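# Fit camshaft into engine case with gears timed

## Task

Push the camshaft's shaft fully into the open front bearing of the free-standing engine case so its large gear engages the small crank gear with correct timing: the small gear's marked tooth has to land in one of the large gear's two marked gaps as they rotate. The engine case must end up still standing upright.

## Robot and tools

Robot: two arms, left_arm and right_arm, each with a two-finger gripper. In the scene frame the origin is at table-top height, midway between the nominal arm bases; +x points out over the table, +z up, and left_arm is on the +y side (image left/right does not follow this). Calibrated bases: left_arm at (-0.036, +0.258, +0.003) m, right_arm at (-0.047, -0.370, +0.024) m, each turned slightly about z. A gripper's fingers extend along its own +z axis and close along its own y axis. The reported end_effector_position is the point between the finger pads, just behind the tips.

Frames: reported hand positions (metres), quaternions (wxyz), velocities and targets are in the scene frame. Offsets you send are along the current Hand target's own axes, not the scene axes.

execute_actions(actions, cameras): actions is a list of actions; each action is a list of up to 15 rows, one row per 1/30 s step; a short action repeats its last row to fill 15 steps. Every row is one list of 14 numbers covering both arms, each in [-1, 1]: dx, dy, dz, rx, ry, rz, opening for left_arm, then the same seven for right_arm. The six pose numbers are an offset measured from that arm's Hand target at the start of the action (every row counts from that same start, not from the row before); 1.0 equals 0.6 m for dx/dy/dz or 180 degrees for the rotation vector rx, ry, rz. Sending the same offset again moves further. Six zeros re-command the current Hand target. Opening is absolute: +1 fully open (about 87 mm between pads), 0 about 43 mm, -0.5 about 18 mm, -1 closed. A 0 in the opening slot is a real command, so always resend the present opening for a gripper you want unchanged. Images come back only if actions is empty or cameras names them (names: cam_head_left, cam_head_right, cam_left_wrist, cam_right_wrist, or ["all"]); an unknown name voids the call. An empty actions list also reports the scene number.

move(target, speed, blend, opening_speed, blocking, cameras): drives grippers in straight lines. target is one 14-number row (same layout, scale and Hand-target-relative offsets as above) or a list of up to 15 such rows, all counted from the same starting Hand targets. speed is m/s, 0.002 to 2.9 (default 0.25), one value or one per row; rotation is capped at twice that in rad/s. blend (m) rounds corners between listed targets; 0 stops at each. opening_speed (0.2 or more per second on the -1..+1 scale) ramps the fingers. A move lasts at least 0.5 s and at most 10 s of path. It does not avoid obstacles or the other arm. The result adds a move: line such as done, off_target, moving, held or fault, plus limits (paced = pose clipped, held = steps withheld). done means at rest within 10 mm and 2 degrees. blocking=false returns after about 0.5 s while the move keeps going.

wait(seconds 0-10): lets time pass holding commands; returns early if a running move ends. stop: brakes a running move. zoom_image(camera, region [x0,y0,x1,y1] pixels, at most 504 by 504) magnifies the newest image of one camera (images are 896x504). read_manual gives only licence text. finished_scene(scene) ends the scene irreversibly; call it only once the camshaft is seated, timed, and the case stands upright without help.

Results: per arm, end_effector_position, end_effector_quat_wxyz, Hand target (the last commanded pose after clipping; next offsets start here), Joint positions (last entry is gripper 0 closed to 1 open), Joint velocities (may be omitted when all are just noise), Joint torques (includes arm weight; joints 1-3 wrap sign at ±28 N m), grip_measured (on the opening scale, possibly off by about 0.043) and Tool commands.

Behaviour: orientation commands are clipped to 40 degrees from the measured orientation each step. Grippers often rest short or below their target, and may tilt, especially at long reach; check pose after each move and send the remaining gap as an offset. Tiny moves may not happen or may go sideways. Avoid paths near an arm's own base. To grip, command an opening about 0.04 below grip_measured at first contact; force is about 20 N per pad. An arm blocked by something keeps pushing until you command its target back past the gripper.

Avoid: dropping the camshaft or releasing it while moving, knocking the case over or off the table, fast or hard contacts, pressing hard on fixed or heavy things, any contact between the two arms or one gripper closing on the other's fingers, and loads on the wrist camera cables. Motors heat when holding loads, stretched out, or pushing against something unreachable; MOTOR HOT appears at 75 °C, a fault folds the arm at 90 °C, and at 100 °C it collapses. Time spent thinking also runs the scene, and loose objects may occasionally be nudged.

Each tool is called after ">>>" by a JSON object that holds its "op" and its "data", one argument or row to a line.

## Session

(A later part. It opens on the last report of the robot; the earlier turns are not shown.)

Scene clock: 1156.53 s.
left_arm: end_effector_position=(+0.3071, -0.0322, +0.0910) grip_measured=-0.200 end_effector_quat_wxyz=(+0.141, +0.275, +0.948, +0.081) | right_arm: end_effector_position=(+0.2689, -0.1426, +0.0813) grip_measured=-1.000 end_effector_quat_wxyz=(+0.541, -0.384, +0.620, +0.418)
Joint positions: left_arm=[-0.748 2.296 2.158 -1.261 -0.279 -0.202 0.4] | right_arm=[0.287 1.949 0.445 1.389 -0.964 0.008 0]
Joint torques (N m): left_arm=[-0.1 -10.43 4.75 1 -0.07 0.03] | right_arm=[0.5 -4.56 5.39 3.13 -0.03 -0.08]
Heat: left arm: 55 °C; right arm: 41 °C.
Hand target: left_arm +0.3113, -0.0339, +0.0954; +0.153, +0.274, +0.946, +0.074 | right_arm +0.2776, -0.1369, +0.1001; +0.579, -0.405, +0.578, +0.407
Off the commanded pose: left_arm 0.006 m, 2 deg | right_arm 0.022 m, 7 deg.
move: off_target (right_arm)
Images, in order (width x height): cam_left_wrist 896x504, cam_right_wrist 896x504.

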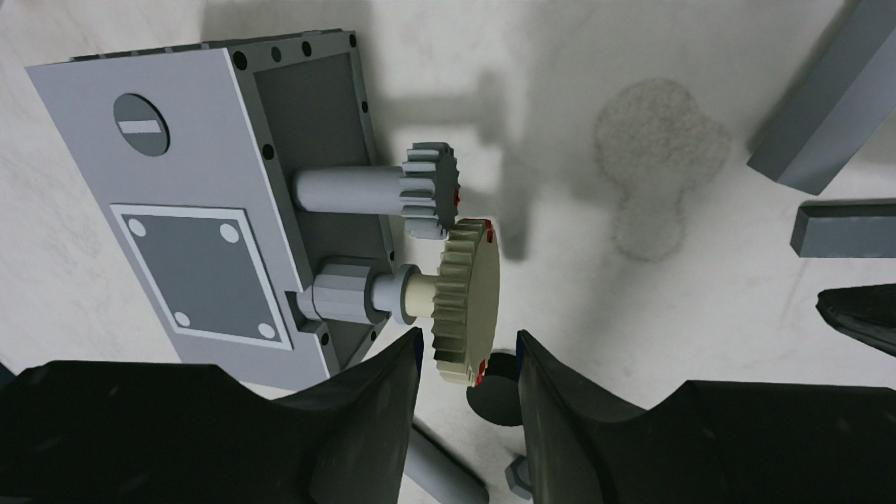

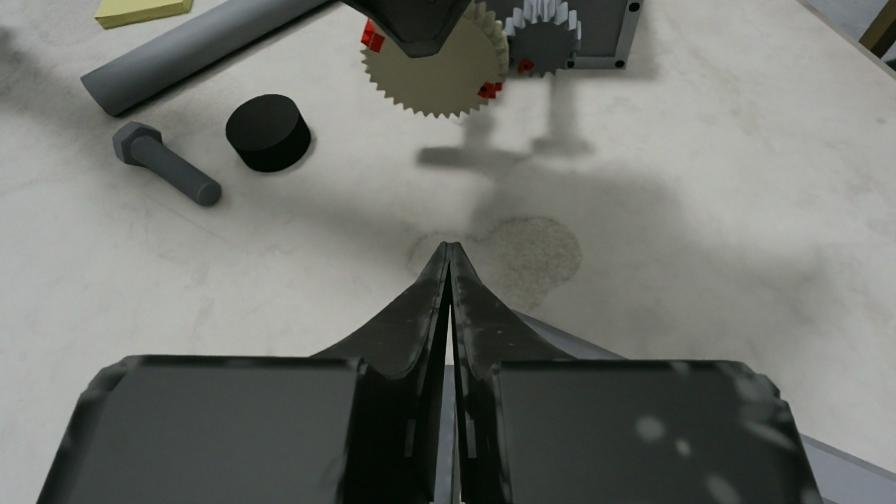

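>>> {"op": "move", "data": {
  "target": [0,0.004,0,0,0,0,-0.72,0,0,0,0,0,0,-1],
  "opening_speed": 1.0,
  "cameras": ["cam_left_wrist","cam_right_wrist"]
}}

>>> {"op": "move", "data": {
  "target": [0,-0.02,0,0,0,0,-0.72,0,0,0,0,0,0,-1],
  "speed": 0.05,
  "cameras": ["cam_left_wrist","cam_right_wrist"]
}}

Scene clock: 1163.90 s.
left_arm: end_effector_position=(+0.3097, -0.0284, +0.0907) grip_measured=-0.633 end_effector_quat_wxyz=(+0.141, +0.275, +0.947, +0.085) | right_arm: end_effector_position=(+0.2689, -0.1426, +0.0813) grip_measured=-1.000 end_effector_quat_wxyz=(+0.541, -0.384, +0.620, +0.418)
Joint positions: left_arm=[-0.741 2.296 2.155 -1.26 -0.285 -0.195 0.184] | right_arm=[0.287 1.949 0.445 1.389 -0.964 0.008 0]
Joint torques (N m): left_arm=[-0.28 -10.66 4.64 1.03 -0.01 0.02] | right_arm=[0.49 -4.56 5.42 3.13 -0.03 -0.06]
Heat: left arm: 55 °C; right arm: 42 °C.
Hand target: left_arm +0.3126, -0.0317, +0.0959; +0.153, +0.274, +0.947, +0.074 | right_arm +0.2776, -0.1369, +0.1001; +0.579, -0.405, +0.578, +0.407
Off the commanded pose: left_arm 0.007 m, 2 deg | right_arm 0.022 m, 7 deg.
move: off_target (right_arm)
Images, in order (width x height): cam_left_wrist 896x504, cam_right_wrist 896x504.

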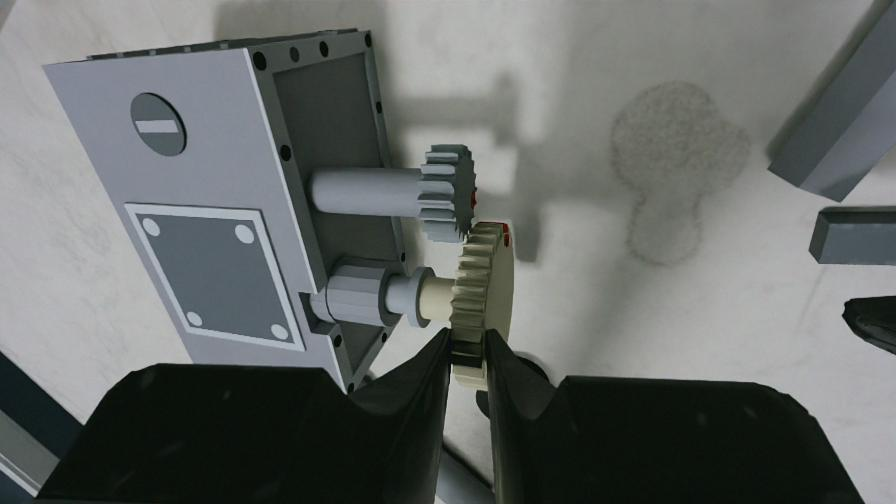

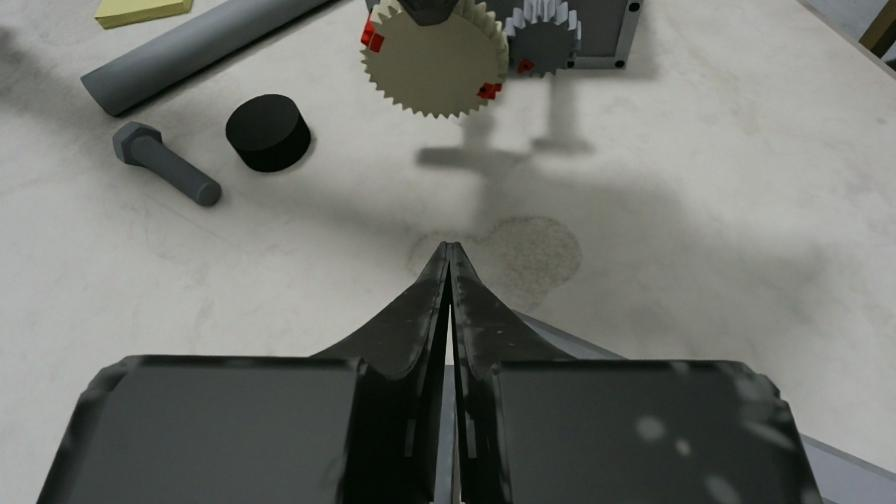

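Scene clock: 1164.67 s.
left_arm: end_effector_position=(+0.3095, -0.0289, +0.0909) grip_measured=-0.633 end_effector_quat_wxyz=(+0.143, +0.270, +0.948, +0.087) | right_arm: end_effector_position=(+0.2689, -0.1426, +0.0813) grip_measured=-1.000 end_effector_quat_wxyz=(+0.541, -0.384, +0.620, +0.418)
Joint positions: left_arm=[-0.744 2.296 2.155 -1.26 -0.291 -0.208 0.183] | right_arm=[0.287 1.949 0.445 1.389 -0.964 0.008 0]
Joint torques (N m): left_arm=[-1.96 -9.44 6.06 0.95 0 -0.09] | right_arm=[0.49 -4.46 5.38 3.15 -0.03 -0.07]
Heat: left arm: 56 °C; right arm: 42 °C.
Hand target: left_arm +0.3066, -0.0418, +0.0932; +0.153, +0.274, +0.947, +0.074 | right_arm +0.2776, -0.1369, +0.1001; +0.579, -0.405, +0.578, +0.407
Off the commanded pose: left_arm 0.013 m, 2 deg | right_arm 0.022 m, 7 deg.
move: off_target (left_arm, right_arm)
Images, in order (width x height): cam_left_wrist 896x504, cam_right_wrist 896x504.

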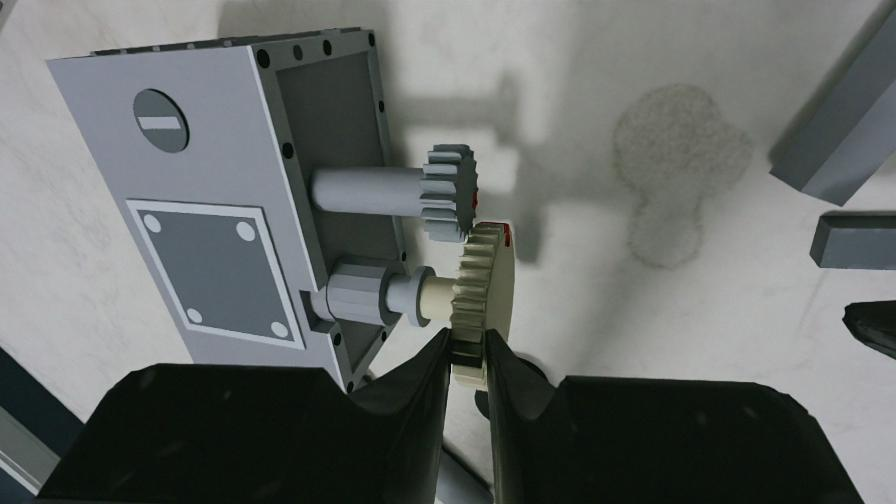

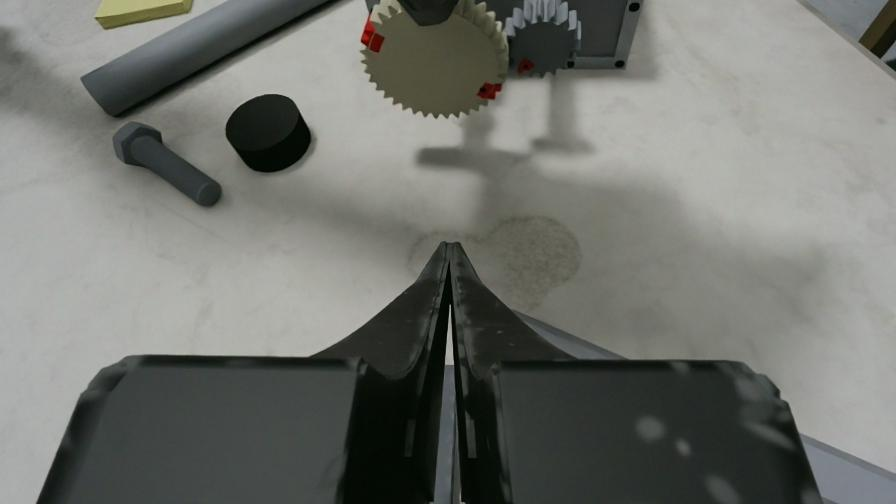

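>>> {"op": "move", "data": {
  "target": [0,-0.012,0,0,0,0,-0.72,0,0,0,0,0,0,-1],
  "speed": 0.05,
  "cameras": ["cam_left_wrist","cam_right_wrist"]
}}

>>> {"op": "zoom_image", "data": {
  "camera": "cam_left_wrist",
  "region": [290, 130, 550, 330]
}}

Scene clock: 1169.00 s.
left_arm: end_effector_position=(+0.3054, -0.0340, +0.0910) grip_measured=-0.634 end_effector_quat_wxyz=(+0.146, +0.271, +0.948, +0.088) | right_arm: end_effector_position=(+0.2689, -0.1426, +0.0813) grip_measured=-1.000 end_effector_quat_wxyz=(+0.541, -0.384, +0.620, +0.418)
Joint positions: left_arm=[-0.759 2.296 2.155 -1.26 -0.298 -0.221 0.183] | right_arm=[0.287 1.949 0.445 1.389 -0.964 0.008 0]
Joint torques (N m): left_arm=[-1.91 -8.61 7.09 0.91 0.04 -0.11] | right_arm=[0.51 -4.52 5.3 3.16 -0.03 -0.06]
Heat: left arm: 55 °C; right arm: 42 °C.
Hand target: left_arm +0.3030, -0.0478, +0.0916; +0.153, +0.274, +0.947, +0.074 | right_arm +0.2776, -0.1369, +0.1001; +0.579, -0.405, +0.578, +0.407
Off the commanded pose: left_arm 0.014 m, 2 deg | right_arm 0.022 m, 7 deg.
move: off_target (left_arm, right_arm)
Images, in order (width x height): cam_left_wrist 896x504, cam_right_wrist 896x504.

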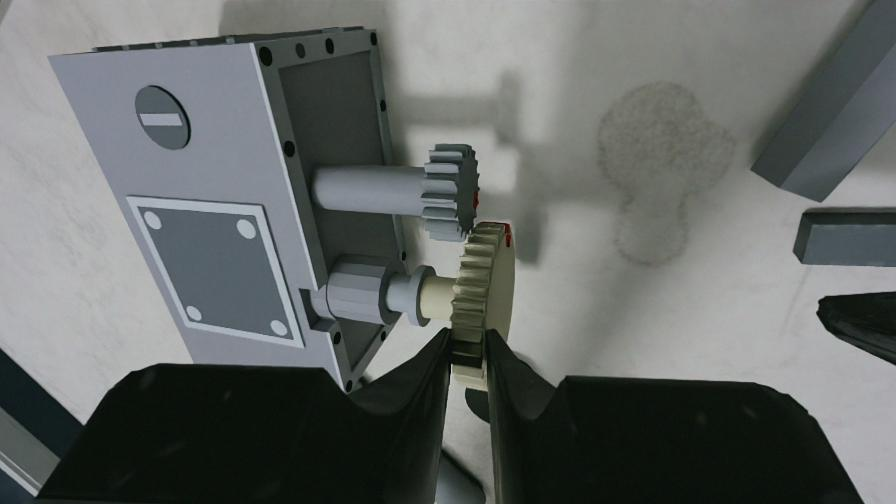

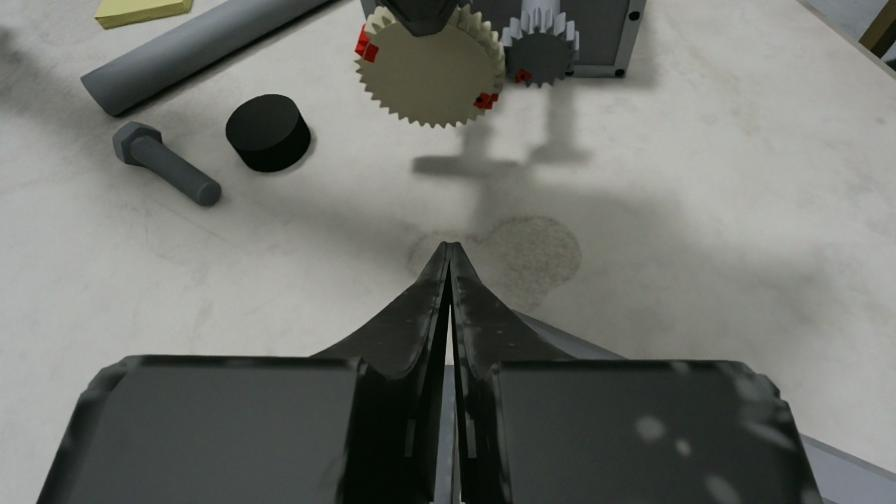

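Scaled by 1.938 from the camera's 896x504 image, which has a finer 1280x720 frame.

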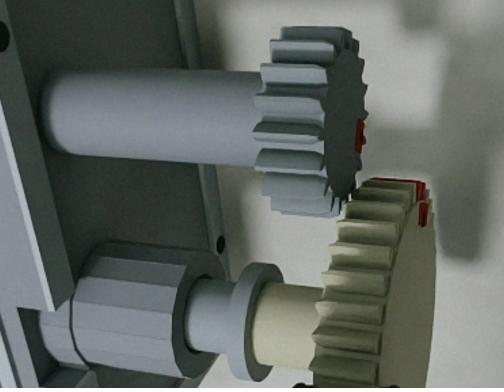

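>>> {"op": "move", "data": {
  "target": [
    [0,0.018,0,0,0,0,-0.72,0,0,0,0,0,0,-1],
    [0.005,0.018,0,0,-0.022,0,-0.72,0,0,0,0,0,0,-1]
  ],
  "speed": 0.05,
  "cameras": ["cam_left_wrist","cam_right_wrist"]
}}

>>> {"op": "zoom_image", "data": {
  "camera": "cam_right_wrist",
  "region": [340, 0, 600, 140]
}}

Scene clock: 1177.77 s.
left_arm: end_effector_position=(+0.3059, -0.0327, +0.0902) grip_measured=-0.637 end_effector_quat_wxyz=(+0.175, +0.270, +0.944, +0.072) | right_arm: end_effector_position=(+0.2689, -0.1426, +0.0813) grip_measured=-1.000 end_effector_quat_wxyz=(+0.541, -0.384, +0.620, +0.418)
Joint positions: left_arm=[-0.758 2.205 1.998 -1.124 -0.298 -0.208 0.182] | right_arm=[0.287 1.949 0.445 1.389 -0.964 0.008 0]
Joint torques (N m): left_arm=[-1.02 -10.21 4.15 1.19 -0.08 0.07] | right_arm=[0.53 -4.55 5.37 3.16 -0.04 -0.05]
Heat: left arm: 55 °C; right arm: 42 °C.
Hand target: left_arm +0.3060, -0.0373, +0.0933; +0.185, +0.277, +0.941, +0.065 | right_arm +0.2776, -0.1369, +0.1001; +0.579, -0.405, +0.578, +0.407
Off the commanded pose: left_arm 0.005 m, 2 deg | right_arm 0.022 m, 7 deg.
move: off_target (right_arm)
Images, in order (width x height): cam_left_wrist 896x504, cam_right_wrist 896x504.

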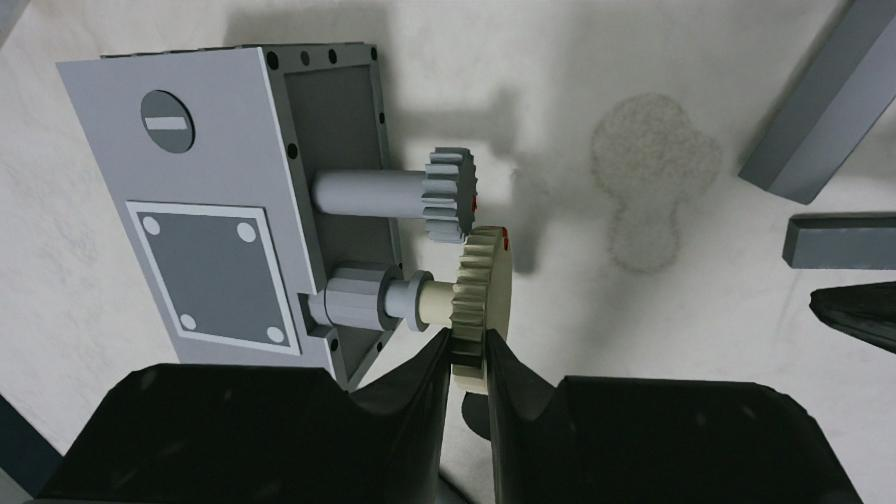

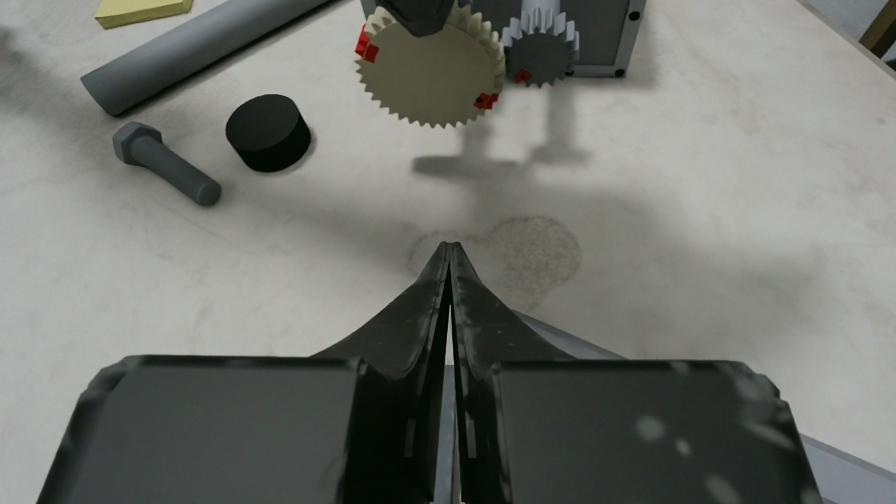

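Scaled by 1.938 from the camera's 896x504 image, which has a finer 1280x720 frame.

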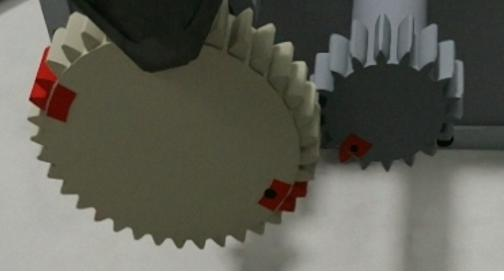

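>>> {"op": "move", "data": {
  "target": [0.014,0.003,0,0,0,0,-0.76,0,0,0,0,0,0,-1],
  "speed": 0.05,
  "cameras": ["cam_left_wrist","cam_right_wrist"]
}}

>>> {"op": "zoom_image", "data": {
  "camera": "cam_right_wrist",
  "region": [340, 0, 600, 140]
}}

Scene clock: 1184.00 s.
left_arm: end_effector_position=(+0.3053, -0.0320, +0.0902) grip_measured=-0.638 end_effector_quat_wxyz=(+0.188, +0.268, +0.943, +0.064) | right_arm: end_effector_position=(+0.2689, -0.1426, +0.0813) grip_measured=-1.000 end_effector_quat_wxyz=(+0.541, -0.384, +0.620, +0.418)
Joint positions: left_arm=[-0.758 2.164 1.93 -1.065 -0.298 -0.206 0.181] | right_arm=[0.287 1.949 0.445 1.389 -0.964 0.008 0]
Joint torques (N m): left_arm=[-0.95 -9.85 3.92 0.97 -0.08 0.06] | right_arm=[0.44 -4.51 5.31 3.14 -0.02 -0.07]
Heat: left arm: 54 °C; right arm: 42 °C.
Hand target: left_arm +0.3003, -0.0312, +0.0912; +0.185, +0.277, +0.941, +0.065 | right_arm +0.2776, -0.1369, +0.1001; +0.579, -0.405, +0.578, +0.407
Off the commanded pose: left_arm 0.005 m, 1 deg | right_arm 0.022 m, 7 deg.
move: off_target (right_arm)
Images, in order (width x height): cam_left_wrist 896x504, cam_right_wrist 896x504.

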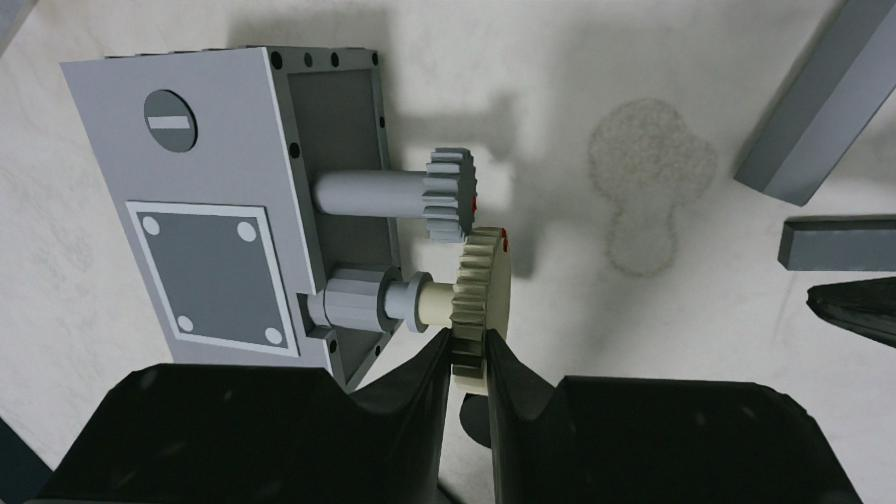

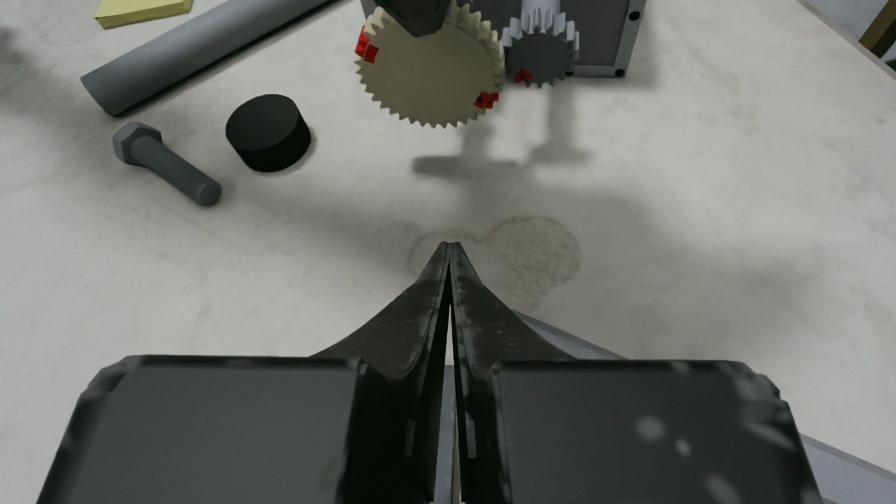

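Scaled by 1.938 from the camera's 896x504 image, which has a finer 1280x720 frame.

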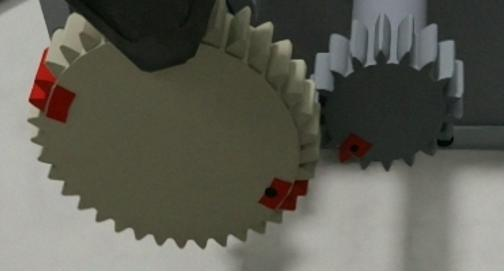

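>>> {"op": "move", "data": {
  "target": [0.012,0.0,0,0,0,0,-0.76,0,0,0,0,0,0,-1],
  "speed": 0.05,
  "cameras": ["cam_left_wrist","cam_right_wrist"]
}}

>>> {"op": "zoom_image", "data": {
  "camera": "cam_right_wrist",
  "region": [340, 0, 600, 140]
}}

Scene clock: 1188.40 s.
left_arm: end_effector_position=(+0.3040, -0.0306, +0.0900) grip_measured=-0.640 end_effector_quat_wxyz=(+0.197, +0.267, +0.942, +0.059) | right_arm: end_effector_position=(+0.2689, -0.1426, +0.0813) grip_measured=-1.000 end_effector_quat_wxyz=(+0.541, -0.384, +0.620, +0.418)
Joint positions: left_arm=[-0.758 2.133 1.878 -1.024 -0.298 -0.206 0.18] | right_arm=[0.287 1.949 0.445 1.389 -0.964 0.008 0]
Joint torques (N m): left_arm=[-1.18 -9.54 3.78 0.85 -0.09 0.04] | right_arm=[0.43 -4.51 5.35 3.14 -0.01 -0.03]
Heat: left arm: 53 °C; right arm: 42 °C.
Hand target: left_arm +0.2947, -0.0273, +0.0889; +0.185, +0.277, +0.941, +0.065 | right_arm +0.2776, -0.1369, +0.1001; +0.579, -0.405, +0.578, +0.407
Off the commanded pose: left_arm 0.010 m, 2 deg | right_arm 0.022 m, 7 deg.
move: off_target (right_arm)
Images, in order (width x height): cam_left_wrist 896x504, cam_right_wrist 896x504.

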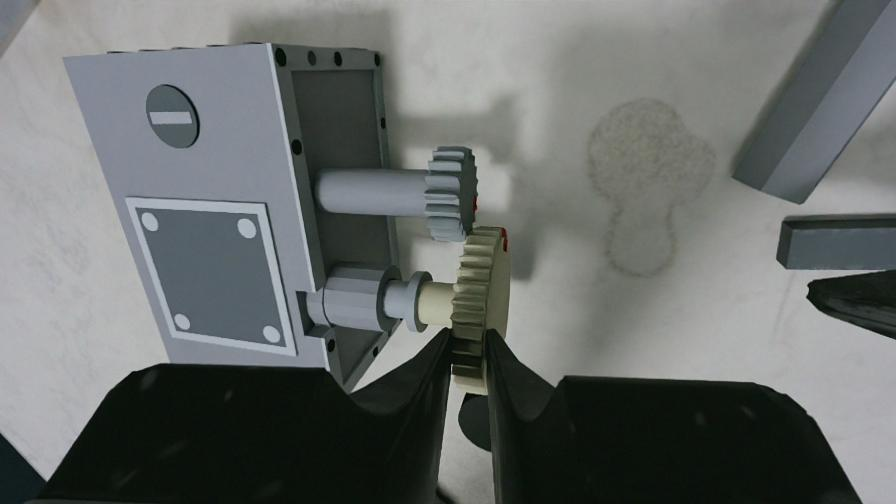

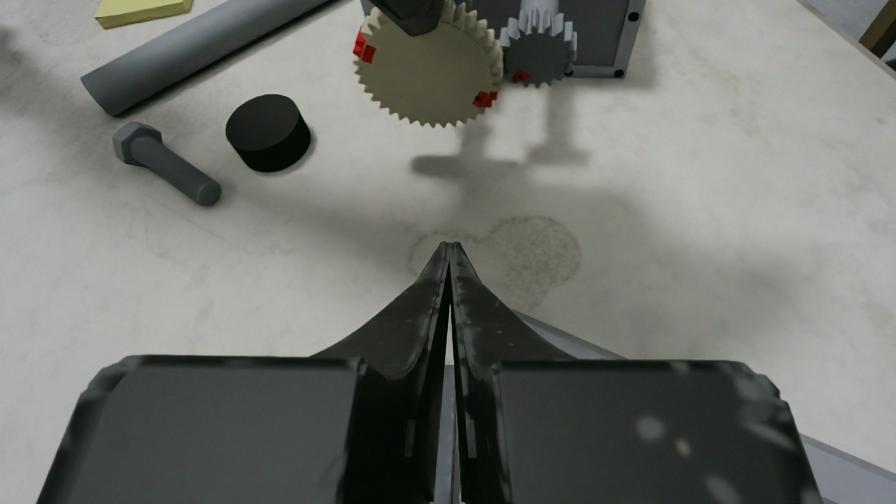

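Scaled by 1.938 from the camera's 896x504 image, which has a finer 1280x720 frame.

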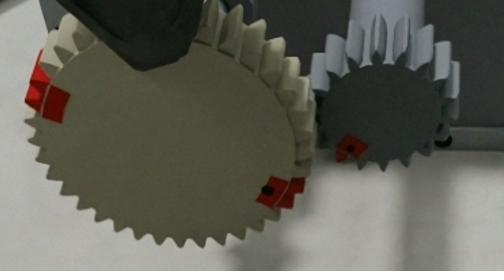

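>>> {"op": "zoom_image", "data": {
  "camera": "cam_right_wrist",
  "region": [465, 20, 555, 115]
}}

>>> {"op": "zoom_image", "data": {
  "camera": "cam_left_wrist",
  "region": [430, 190, 510, 260]
}}

Scaled by 5.305 from the camera's 896x504 image, which has a finer 1280x720 frame.

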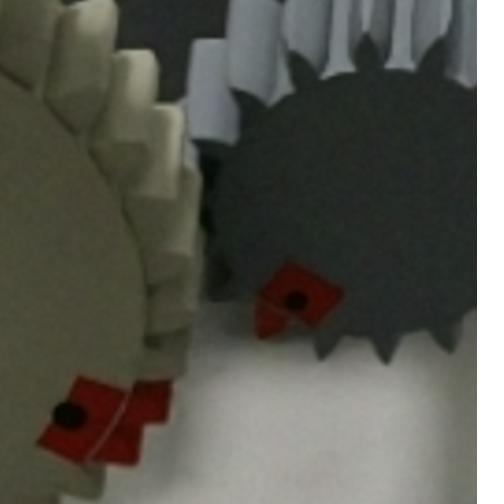

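Scaled by 6.300 from the camera's 896x504 image, which has a finer 1280x720 frame.

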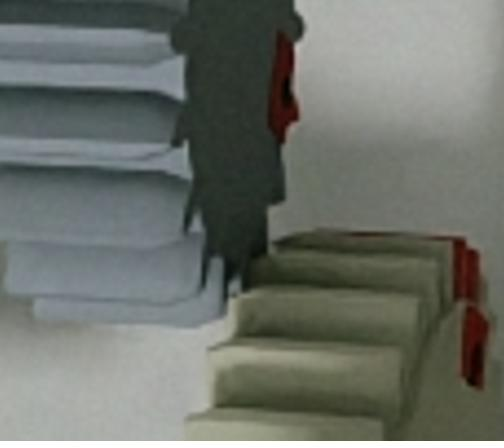

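>>> {"op": "move", "data": {
  "target": [
    [-0.012,0.0,0,0,0,0,-0.76,0,0,0,0,0,0,-1],
    [-0.012,0,0,0,0,0,-0.2,0,0,0,0,0,0,-1],
    [-0.012,0.0,-0.1,0,0,0,-0.2,0,0,0,0,0,0,-1],
    [-0.012,0.022,-0.1,0,0,0.5,-0.2,0,0,0,0,0,0,-1]
  ],
  "speed": 0.2,
  "cameras": ["cam_left_wrist","cam_right_wrist"]
}}

Scene clock: 1226.23 s.
left_arm: end_effector_position=(+0.2878, -0.0236, +0.1393) grip_measured=-0.200 end_effector_quat_wxyz=(+0.078, +0.859, +0.472, +0.182) | right_arm: end_effector_position=(+0.2654, -0.1397, +0.0795) grip_measured=-1.000 end_effector_quat_wxyz=(+0.539, -0.397, +0.613, +0.420)
Joint positions: left_arm=[-0.897 2.013 1.807 -1.155 -0.34 1.232 0.4] | right_arm=[0.293 1.957 0.447 1.389 -0.982 -0.013 0]
Joint torques (N m): left_arm=[-0.42 -10.22 4.86 0.7 0.07 0.03] | right_arm=[-0.06 -4.96 5.18 3.18 0.11 0.19]
Heat: left arm: 53 °C; right arm: 43 °C.
Hand target: left_arm +0.2838, -0.0213, +0.1494; +0.085, +0.861, +0.469, +0.177 | right_arm +0.2775, -0.1368, +0.1001; +0.579, -0.405, +0.578, +0.408
Off the commanded pose: left_arm 0.011 m, 1 deg | right_arm 0.024 m, 6 deg.
move: off_target (left_arm, right_arm)
Images, in order (width x height): cam_left_wrist 896x504, cam_right_wrist 896x504.

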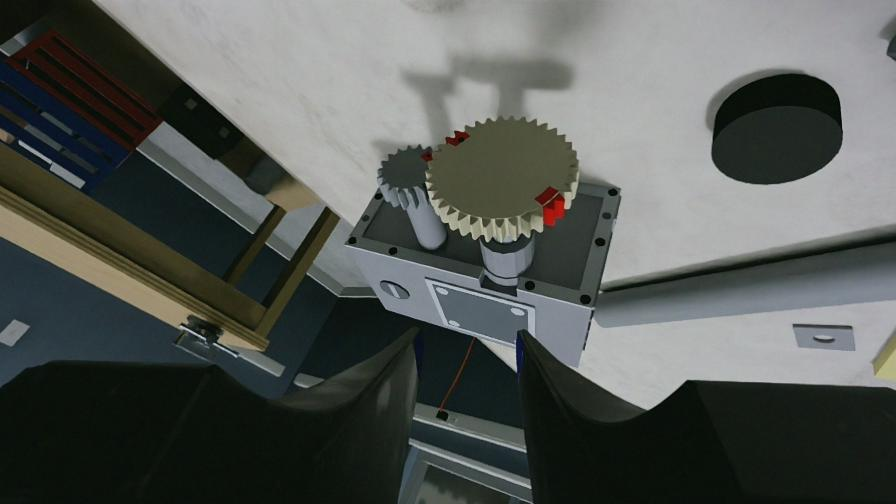

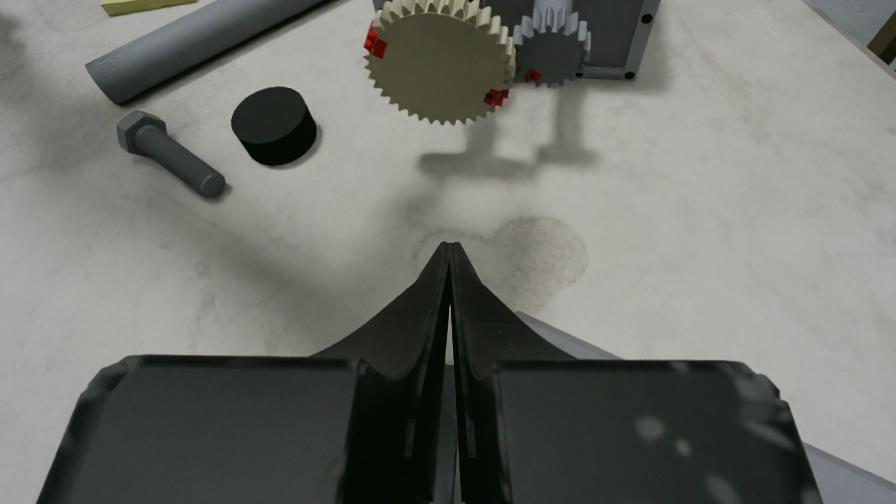

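>>> {"op": "zoom_image", "data": {
  "camera": "cam_left_wrist",
  "region": [360, 100, 480, 200]
}}

>>> {"op": "zoom_image", "data": {
  "camera": "cam_left_wrist",
  "region": [340, 90, 640, 290]
}}

Scaled by 4.200 from the camera's 896x504 image, which has a finer 1280x720 frame.

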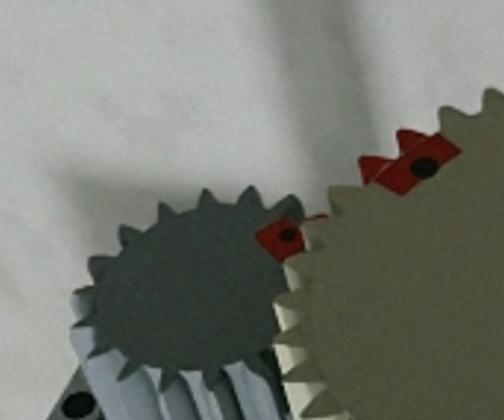

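Scaled by 1.680 from the camera's 896x504 image, which has a finer 1280x720 frame.

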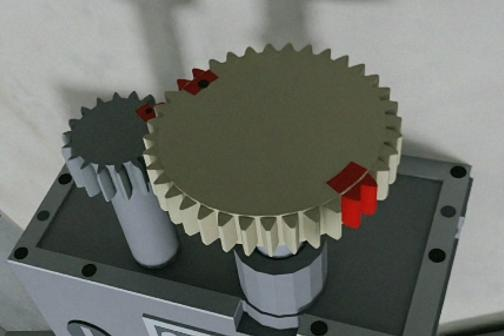

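>>> {"op": "move", "data": {
  "target": [
    [0.025,-0.033,0,0,0,0,-0.2,0,0,0,0,0,0,-1],
    [0.025,-0.033,0.04,0,0,0,-0.2,0,0,0,0,0,0,-1]
  ],
  "speed": 0.15,
  "cameras": ["cam_left_wrist","cam_right_wrist"]
}}

Scene clock: 1246.37 s.
left_arm: end_effector_position=(+0.2827, +0.0052, +0.1229) grip_measured=-0.200 end_effector_quat_wxyz=(+0.073, +0.861, +0.469, +0.180) | right_arm: end_effector_position=(+0.2654, -0.1397, +0.0795) grip_measured=-1.000 end_effector_quat_wxyz=(+0.539, -0.397, +0.613, +0.420)
Joint positions: left_arm=[-0.862 1.911 1.6 -1.047 -0.331 1.273 0.4] | right_arm=[0.293 1.957 0.447 1.389 -0.982 -0.013 0]
Joint torques (N m): left_arm=[0.02 -7.72 4.96 1.02 0.08 0.03] | right_arm=[-0.06 -4.88 5.22 3.21 0.13 0.17]
Heat: left arm: 50 °C; right arm: 44 °C.
Hand target: left_arm +0.2851, +0.0026, +0.1245; +0.085, +0.861, +0.470, +0.177 | right_arm +0.2775, -0.1368, +0.1001; +0.579, -0.405, +0.578, +0.408
Off the commanded pose: left_arm 0.004 m, 1 deg | right_arm 0.024 m, 6 deg.
move: off_target (right_arm)
Images, in order (width x height): cam_left_wrist 896x504, cam_right_wrist 896x504.

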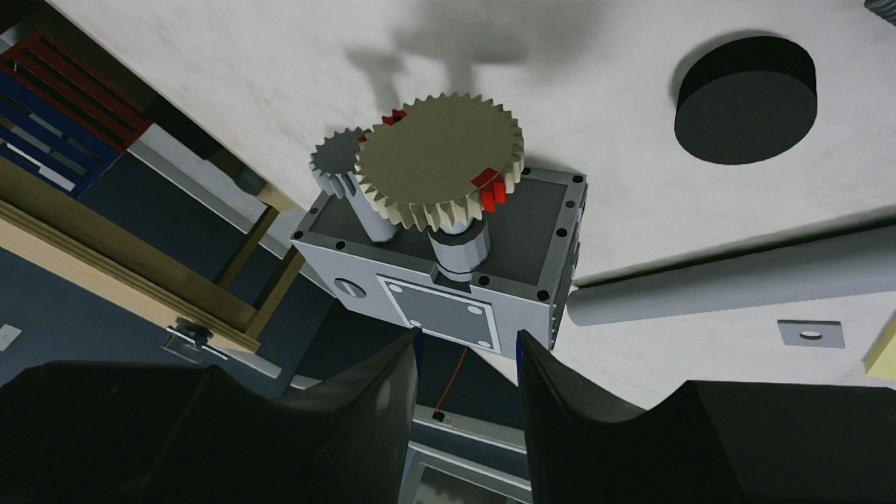

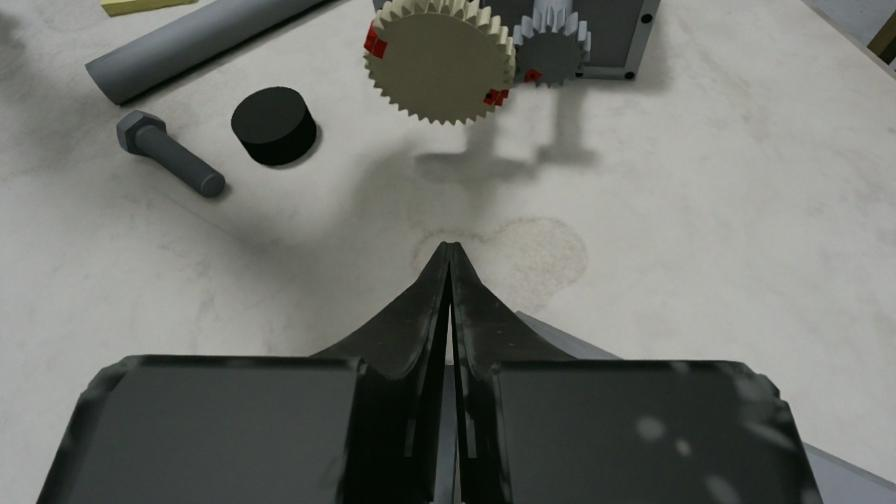

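>>> {"op": "move", "data": {
  "target": [
    [-0.027,0.014,0,0,0,0,-0.1,0,0,0,0,0,0,-1],
    [-0.027,0.014,0.03,0,0,0,-0.1,0,0,0,0,0,0,-1]
  ],
  "speed": 0.12,
  "cameras": ["cam_left_wrist","cam_right_wrist"]
}}

Scene clock: 1268.87 s.
left_arm: end_effector_position=(+0.2861, -0.0141, +0.1103) grip_measured=-0.100 end_effector_quat_wxyz=(+0.081, +0.862, +0.468, +0.179) | right_arm: end_effector_position=(+0.2654, -0.1397, +0.0795) grip_measured=-1.000 end_effector_quat_wxyz=(+0.539, -0.397, +0.613, +0.420)
Joint positions: left_arm=[-0.884 1.971 1.633 -1.011 -0.331 1.256 0.45] | right_arm=[0.293 1.957 0.447 1.389 -0.982 -0.013 0]
Joint torques (N m): left_arm=[0.35 -6.93 5.08 1.06 0.04 0.04] | right_arm=[0.01 -4.89 5.15 3.19 0.13 0.18]
Heat: left arm: 48 °C; right arm: 44 °C.
Hand target: left_arm +0.2905, -0.0151, +0.1067; +0.085, +0.861, +0.470, +0.177 | right_arm +0.2775, -0.1368, +0.1001; +0.579, -0.405, +0.578, +0.408
Off the commanded pose: left_arm 0.006 m, 1 deg | right_arm 0.024 m, 6 deg.
move: off_target (right_arm)
Images, in order (width x height): cam_left_wrist 896x504, cam_right_wrist 896x504.

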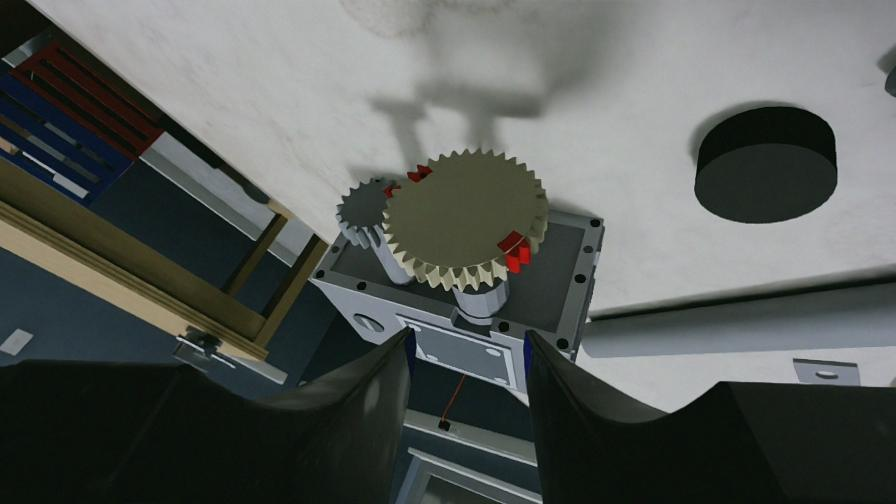

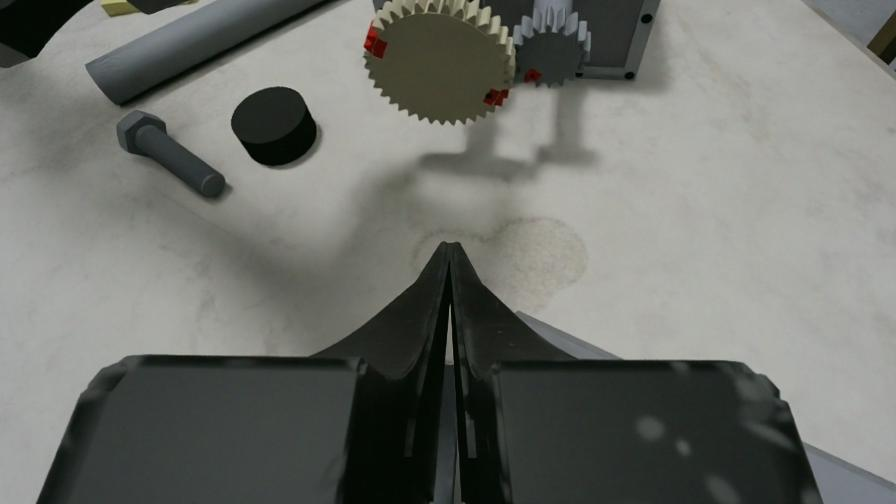

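>>> {"op": "move", "data": {
  "target": [0,-0.006,0.035,0,0,0,-0.1,0,0,0,0,0,0,-1],
  "speed": 0.1,
  "cameras": ["cam_left_wrist","cam_right_wrist"]
}}

Scene clock: 1273.97 s.
left_arm: end_effector_position=(+0.2929, -0.0108, +0.0910) grip_measured=-0.100 end_effector_quat_wxyz=(+0.081, +0.860, +0.470, +0.181) | right_arm: end_effector_position=(+0.2654, -0.1397, +0.0795) grip_measured=-1.000 end_effector_quat_wxyz=(+0.539, -0.397, +0.613, +0.420)
Joint positions: left_arm=[-0.866 1.985 1.574 -0.931 -0.331 1.27 0.45] | right_arm=[0.293 1.957 0.447 1.389 -0.982 -0.013 0]
Joint torques (N m): left_arm=[0.1 -6.9 4.97 1.03 0.08 0.03] | right_arm=[-0.09 -4.9 5.15 3.18 0.13 0.19]
Heat: left arm: 48 °C; right arm: 44 °C.
Hand target: left_arm +0.2958, -0.0128, +0.0863; +0.085, +0.861, +0.469, +0.177 | right_arm +0.2775, -0.1368, +0.1001; +0.579, -0.405, +0.578, +0.408
Off the commanded pose: left_arm 0.006 m, 1 deg | right_arm 0.024 m, 6 deg.
move: off_target (right_arm)
Images, in order (width x height): cam_left_wrist 896x504, cam_right_wrist 896x504.

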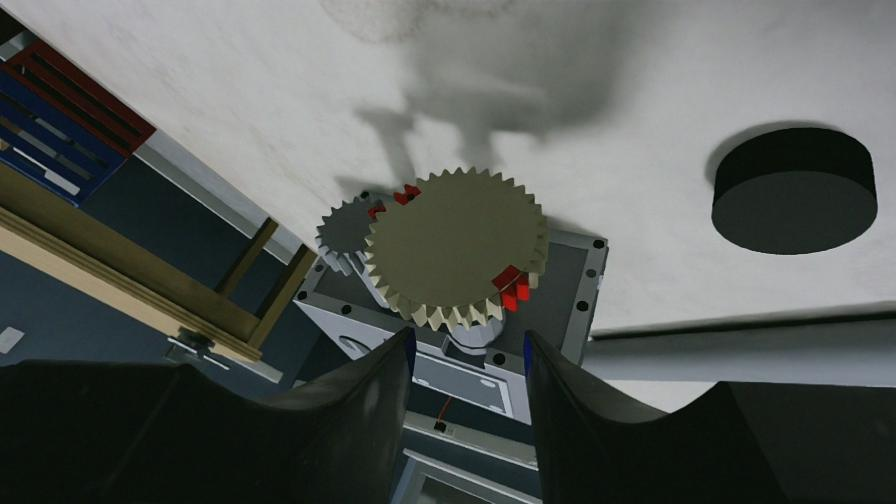

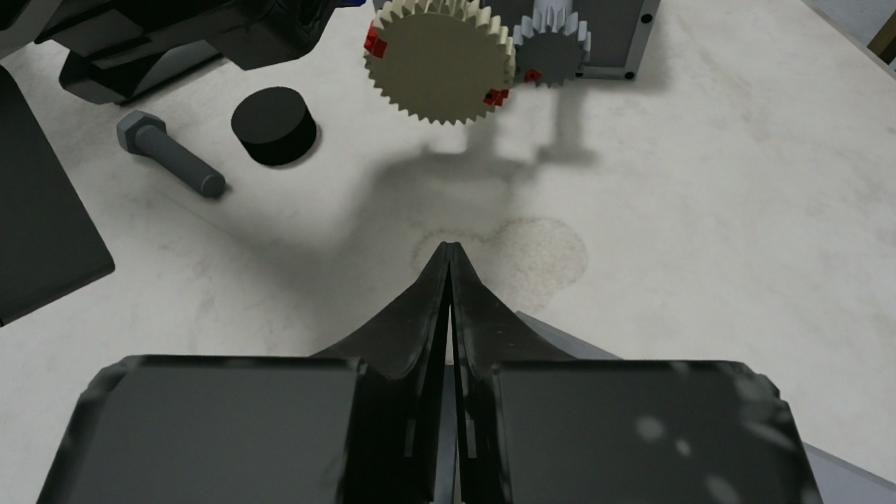

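>>> {"op": "wait", "data": {
  "seconds": 0.1,
  "cameras": ["all"]
}}

>>> {"op": "zoom_image", "data": {
  "camera": "cam_head_left",
  "region": [350, 150, 650, 350]
}}

>>> {"op": "zoom_image", "data": {
  "camera": "cam_head_right",
  "region": [350, 150, 650, 350]
}}

Scene clock: 1312.33 s.
left_arm: end_effector_position=(+0.2930, -0.0109, +0.0911) grip_measured=-0.100 end_effector_quat_wxyz=(+0.082, +0.860, +0.470, +0.181) | right_arm: end_effector_position=(+0.2654, -0.1397, +0.0795) grip_measured=-1.000 end_effector_quat_wxyz=(+0.539, -0.397, +0.613, +0.420)
Joint positions: left_arm=[-0.866 1.985 1.574 -0.931 -0.331 1.27 0.45] | right_arm=[0.293 1.957 0.447 1.389 -0.982 -0.013 0]
Joint torques (N m): left_arm=[0.09 -6.91 4.96 1.05 0.08 0.04] | right_arm=[-0.02 -4.93 5.18 3.2 0.14 0.18]
Heat: left arm: 44 °C; right arm: 45 °C.
Hand target: left_arm +0.2958, -0.0128, +0.0863; +0.085, +0.861, +0.469, +0.177 | right_arm +0.2775, -0.1368, +0.1001; +0.579, -0.405, +0.578, +0.408
Tool commands: left_gripper/opening=-0.1 right_gripper/opening=-1.0
Off the commanded pose: left_arm 0.006 m, 1 deg | right_arm 0.024 m, 6 deg.
wait: 0.10 s; at rest from the start

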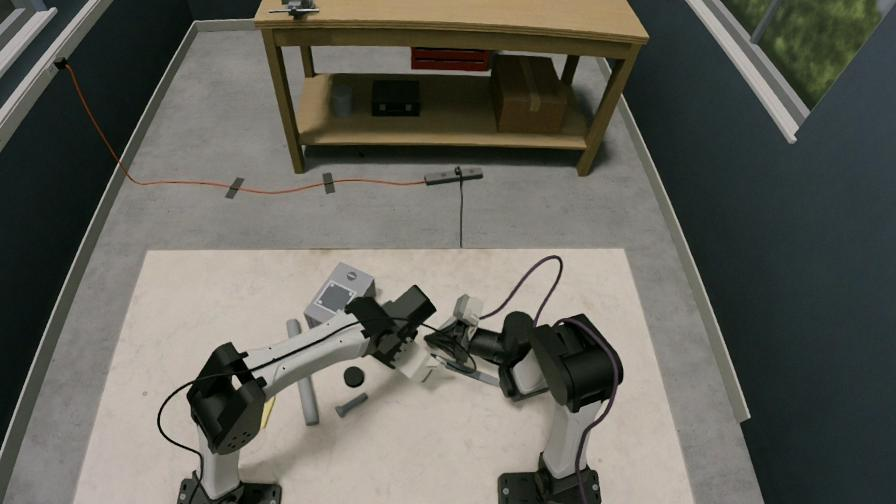

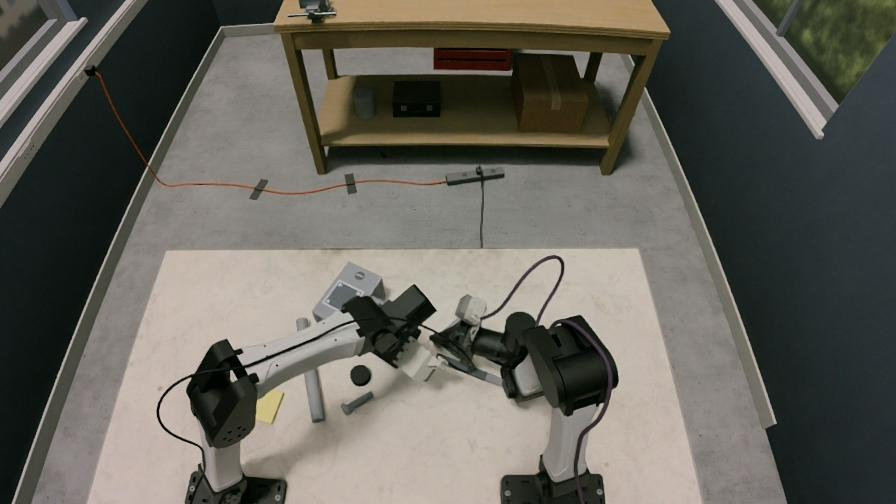

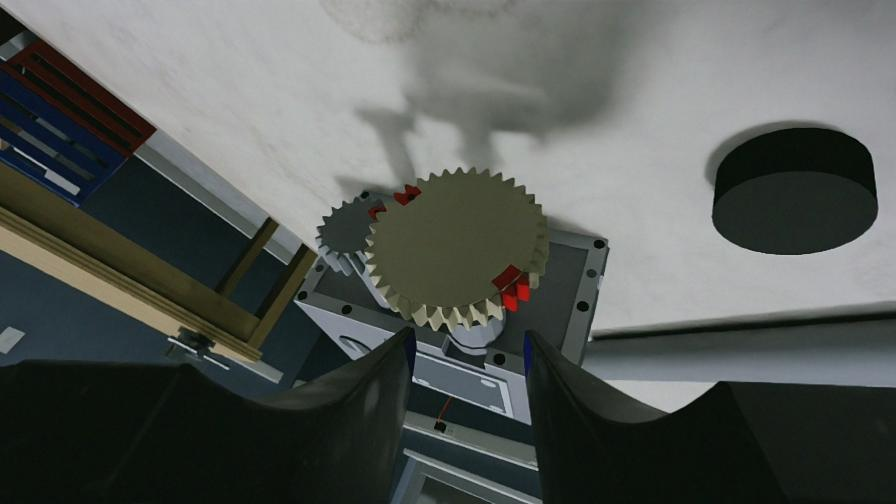

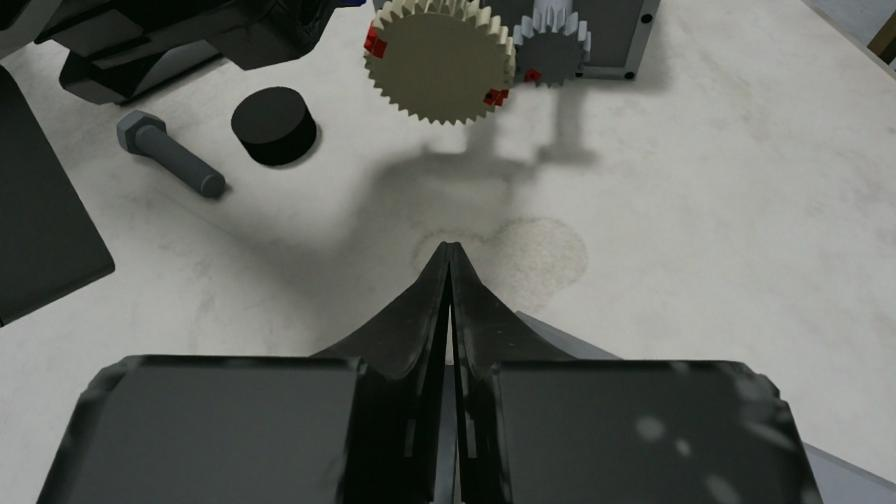

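Scaled by 1.680 from the camera's 896x504 image, which has a finer 1280x720 frame.

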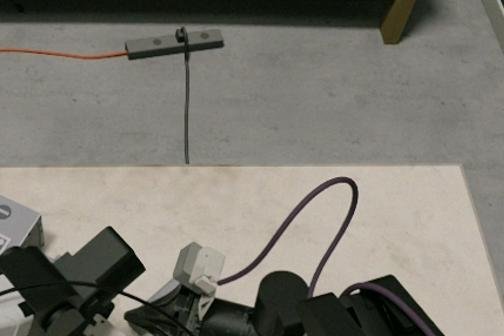

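Scaled by 1.680 from the camera's 896x504 image, which has a finer 1280x720 frame.

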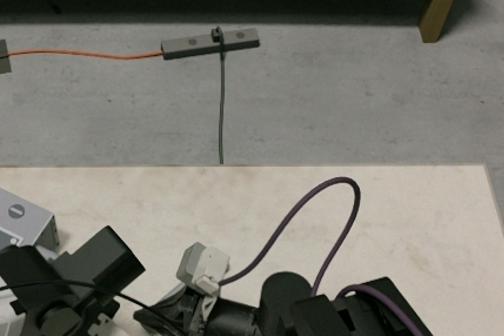

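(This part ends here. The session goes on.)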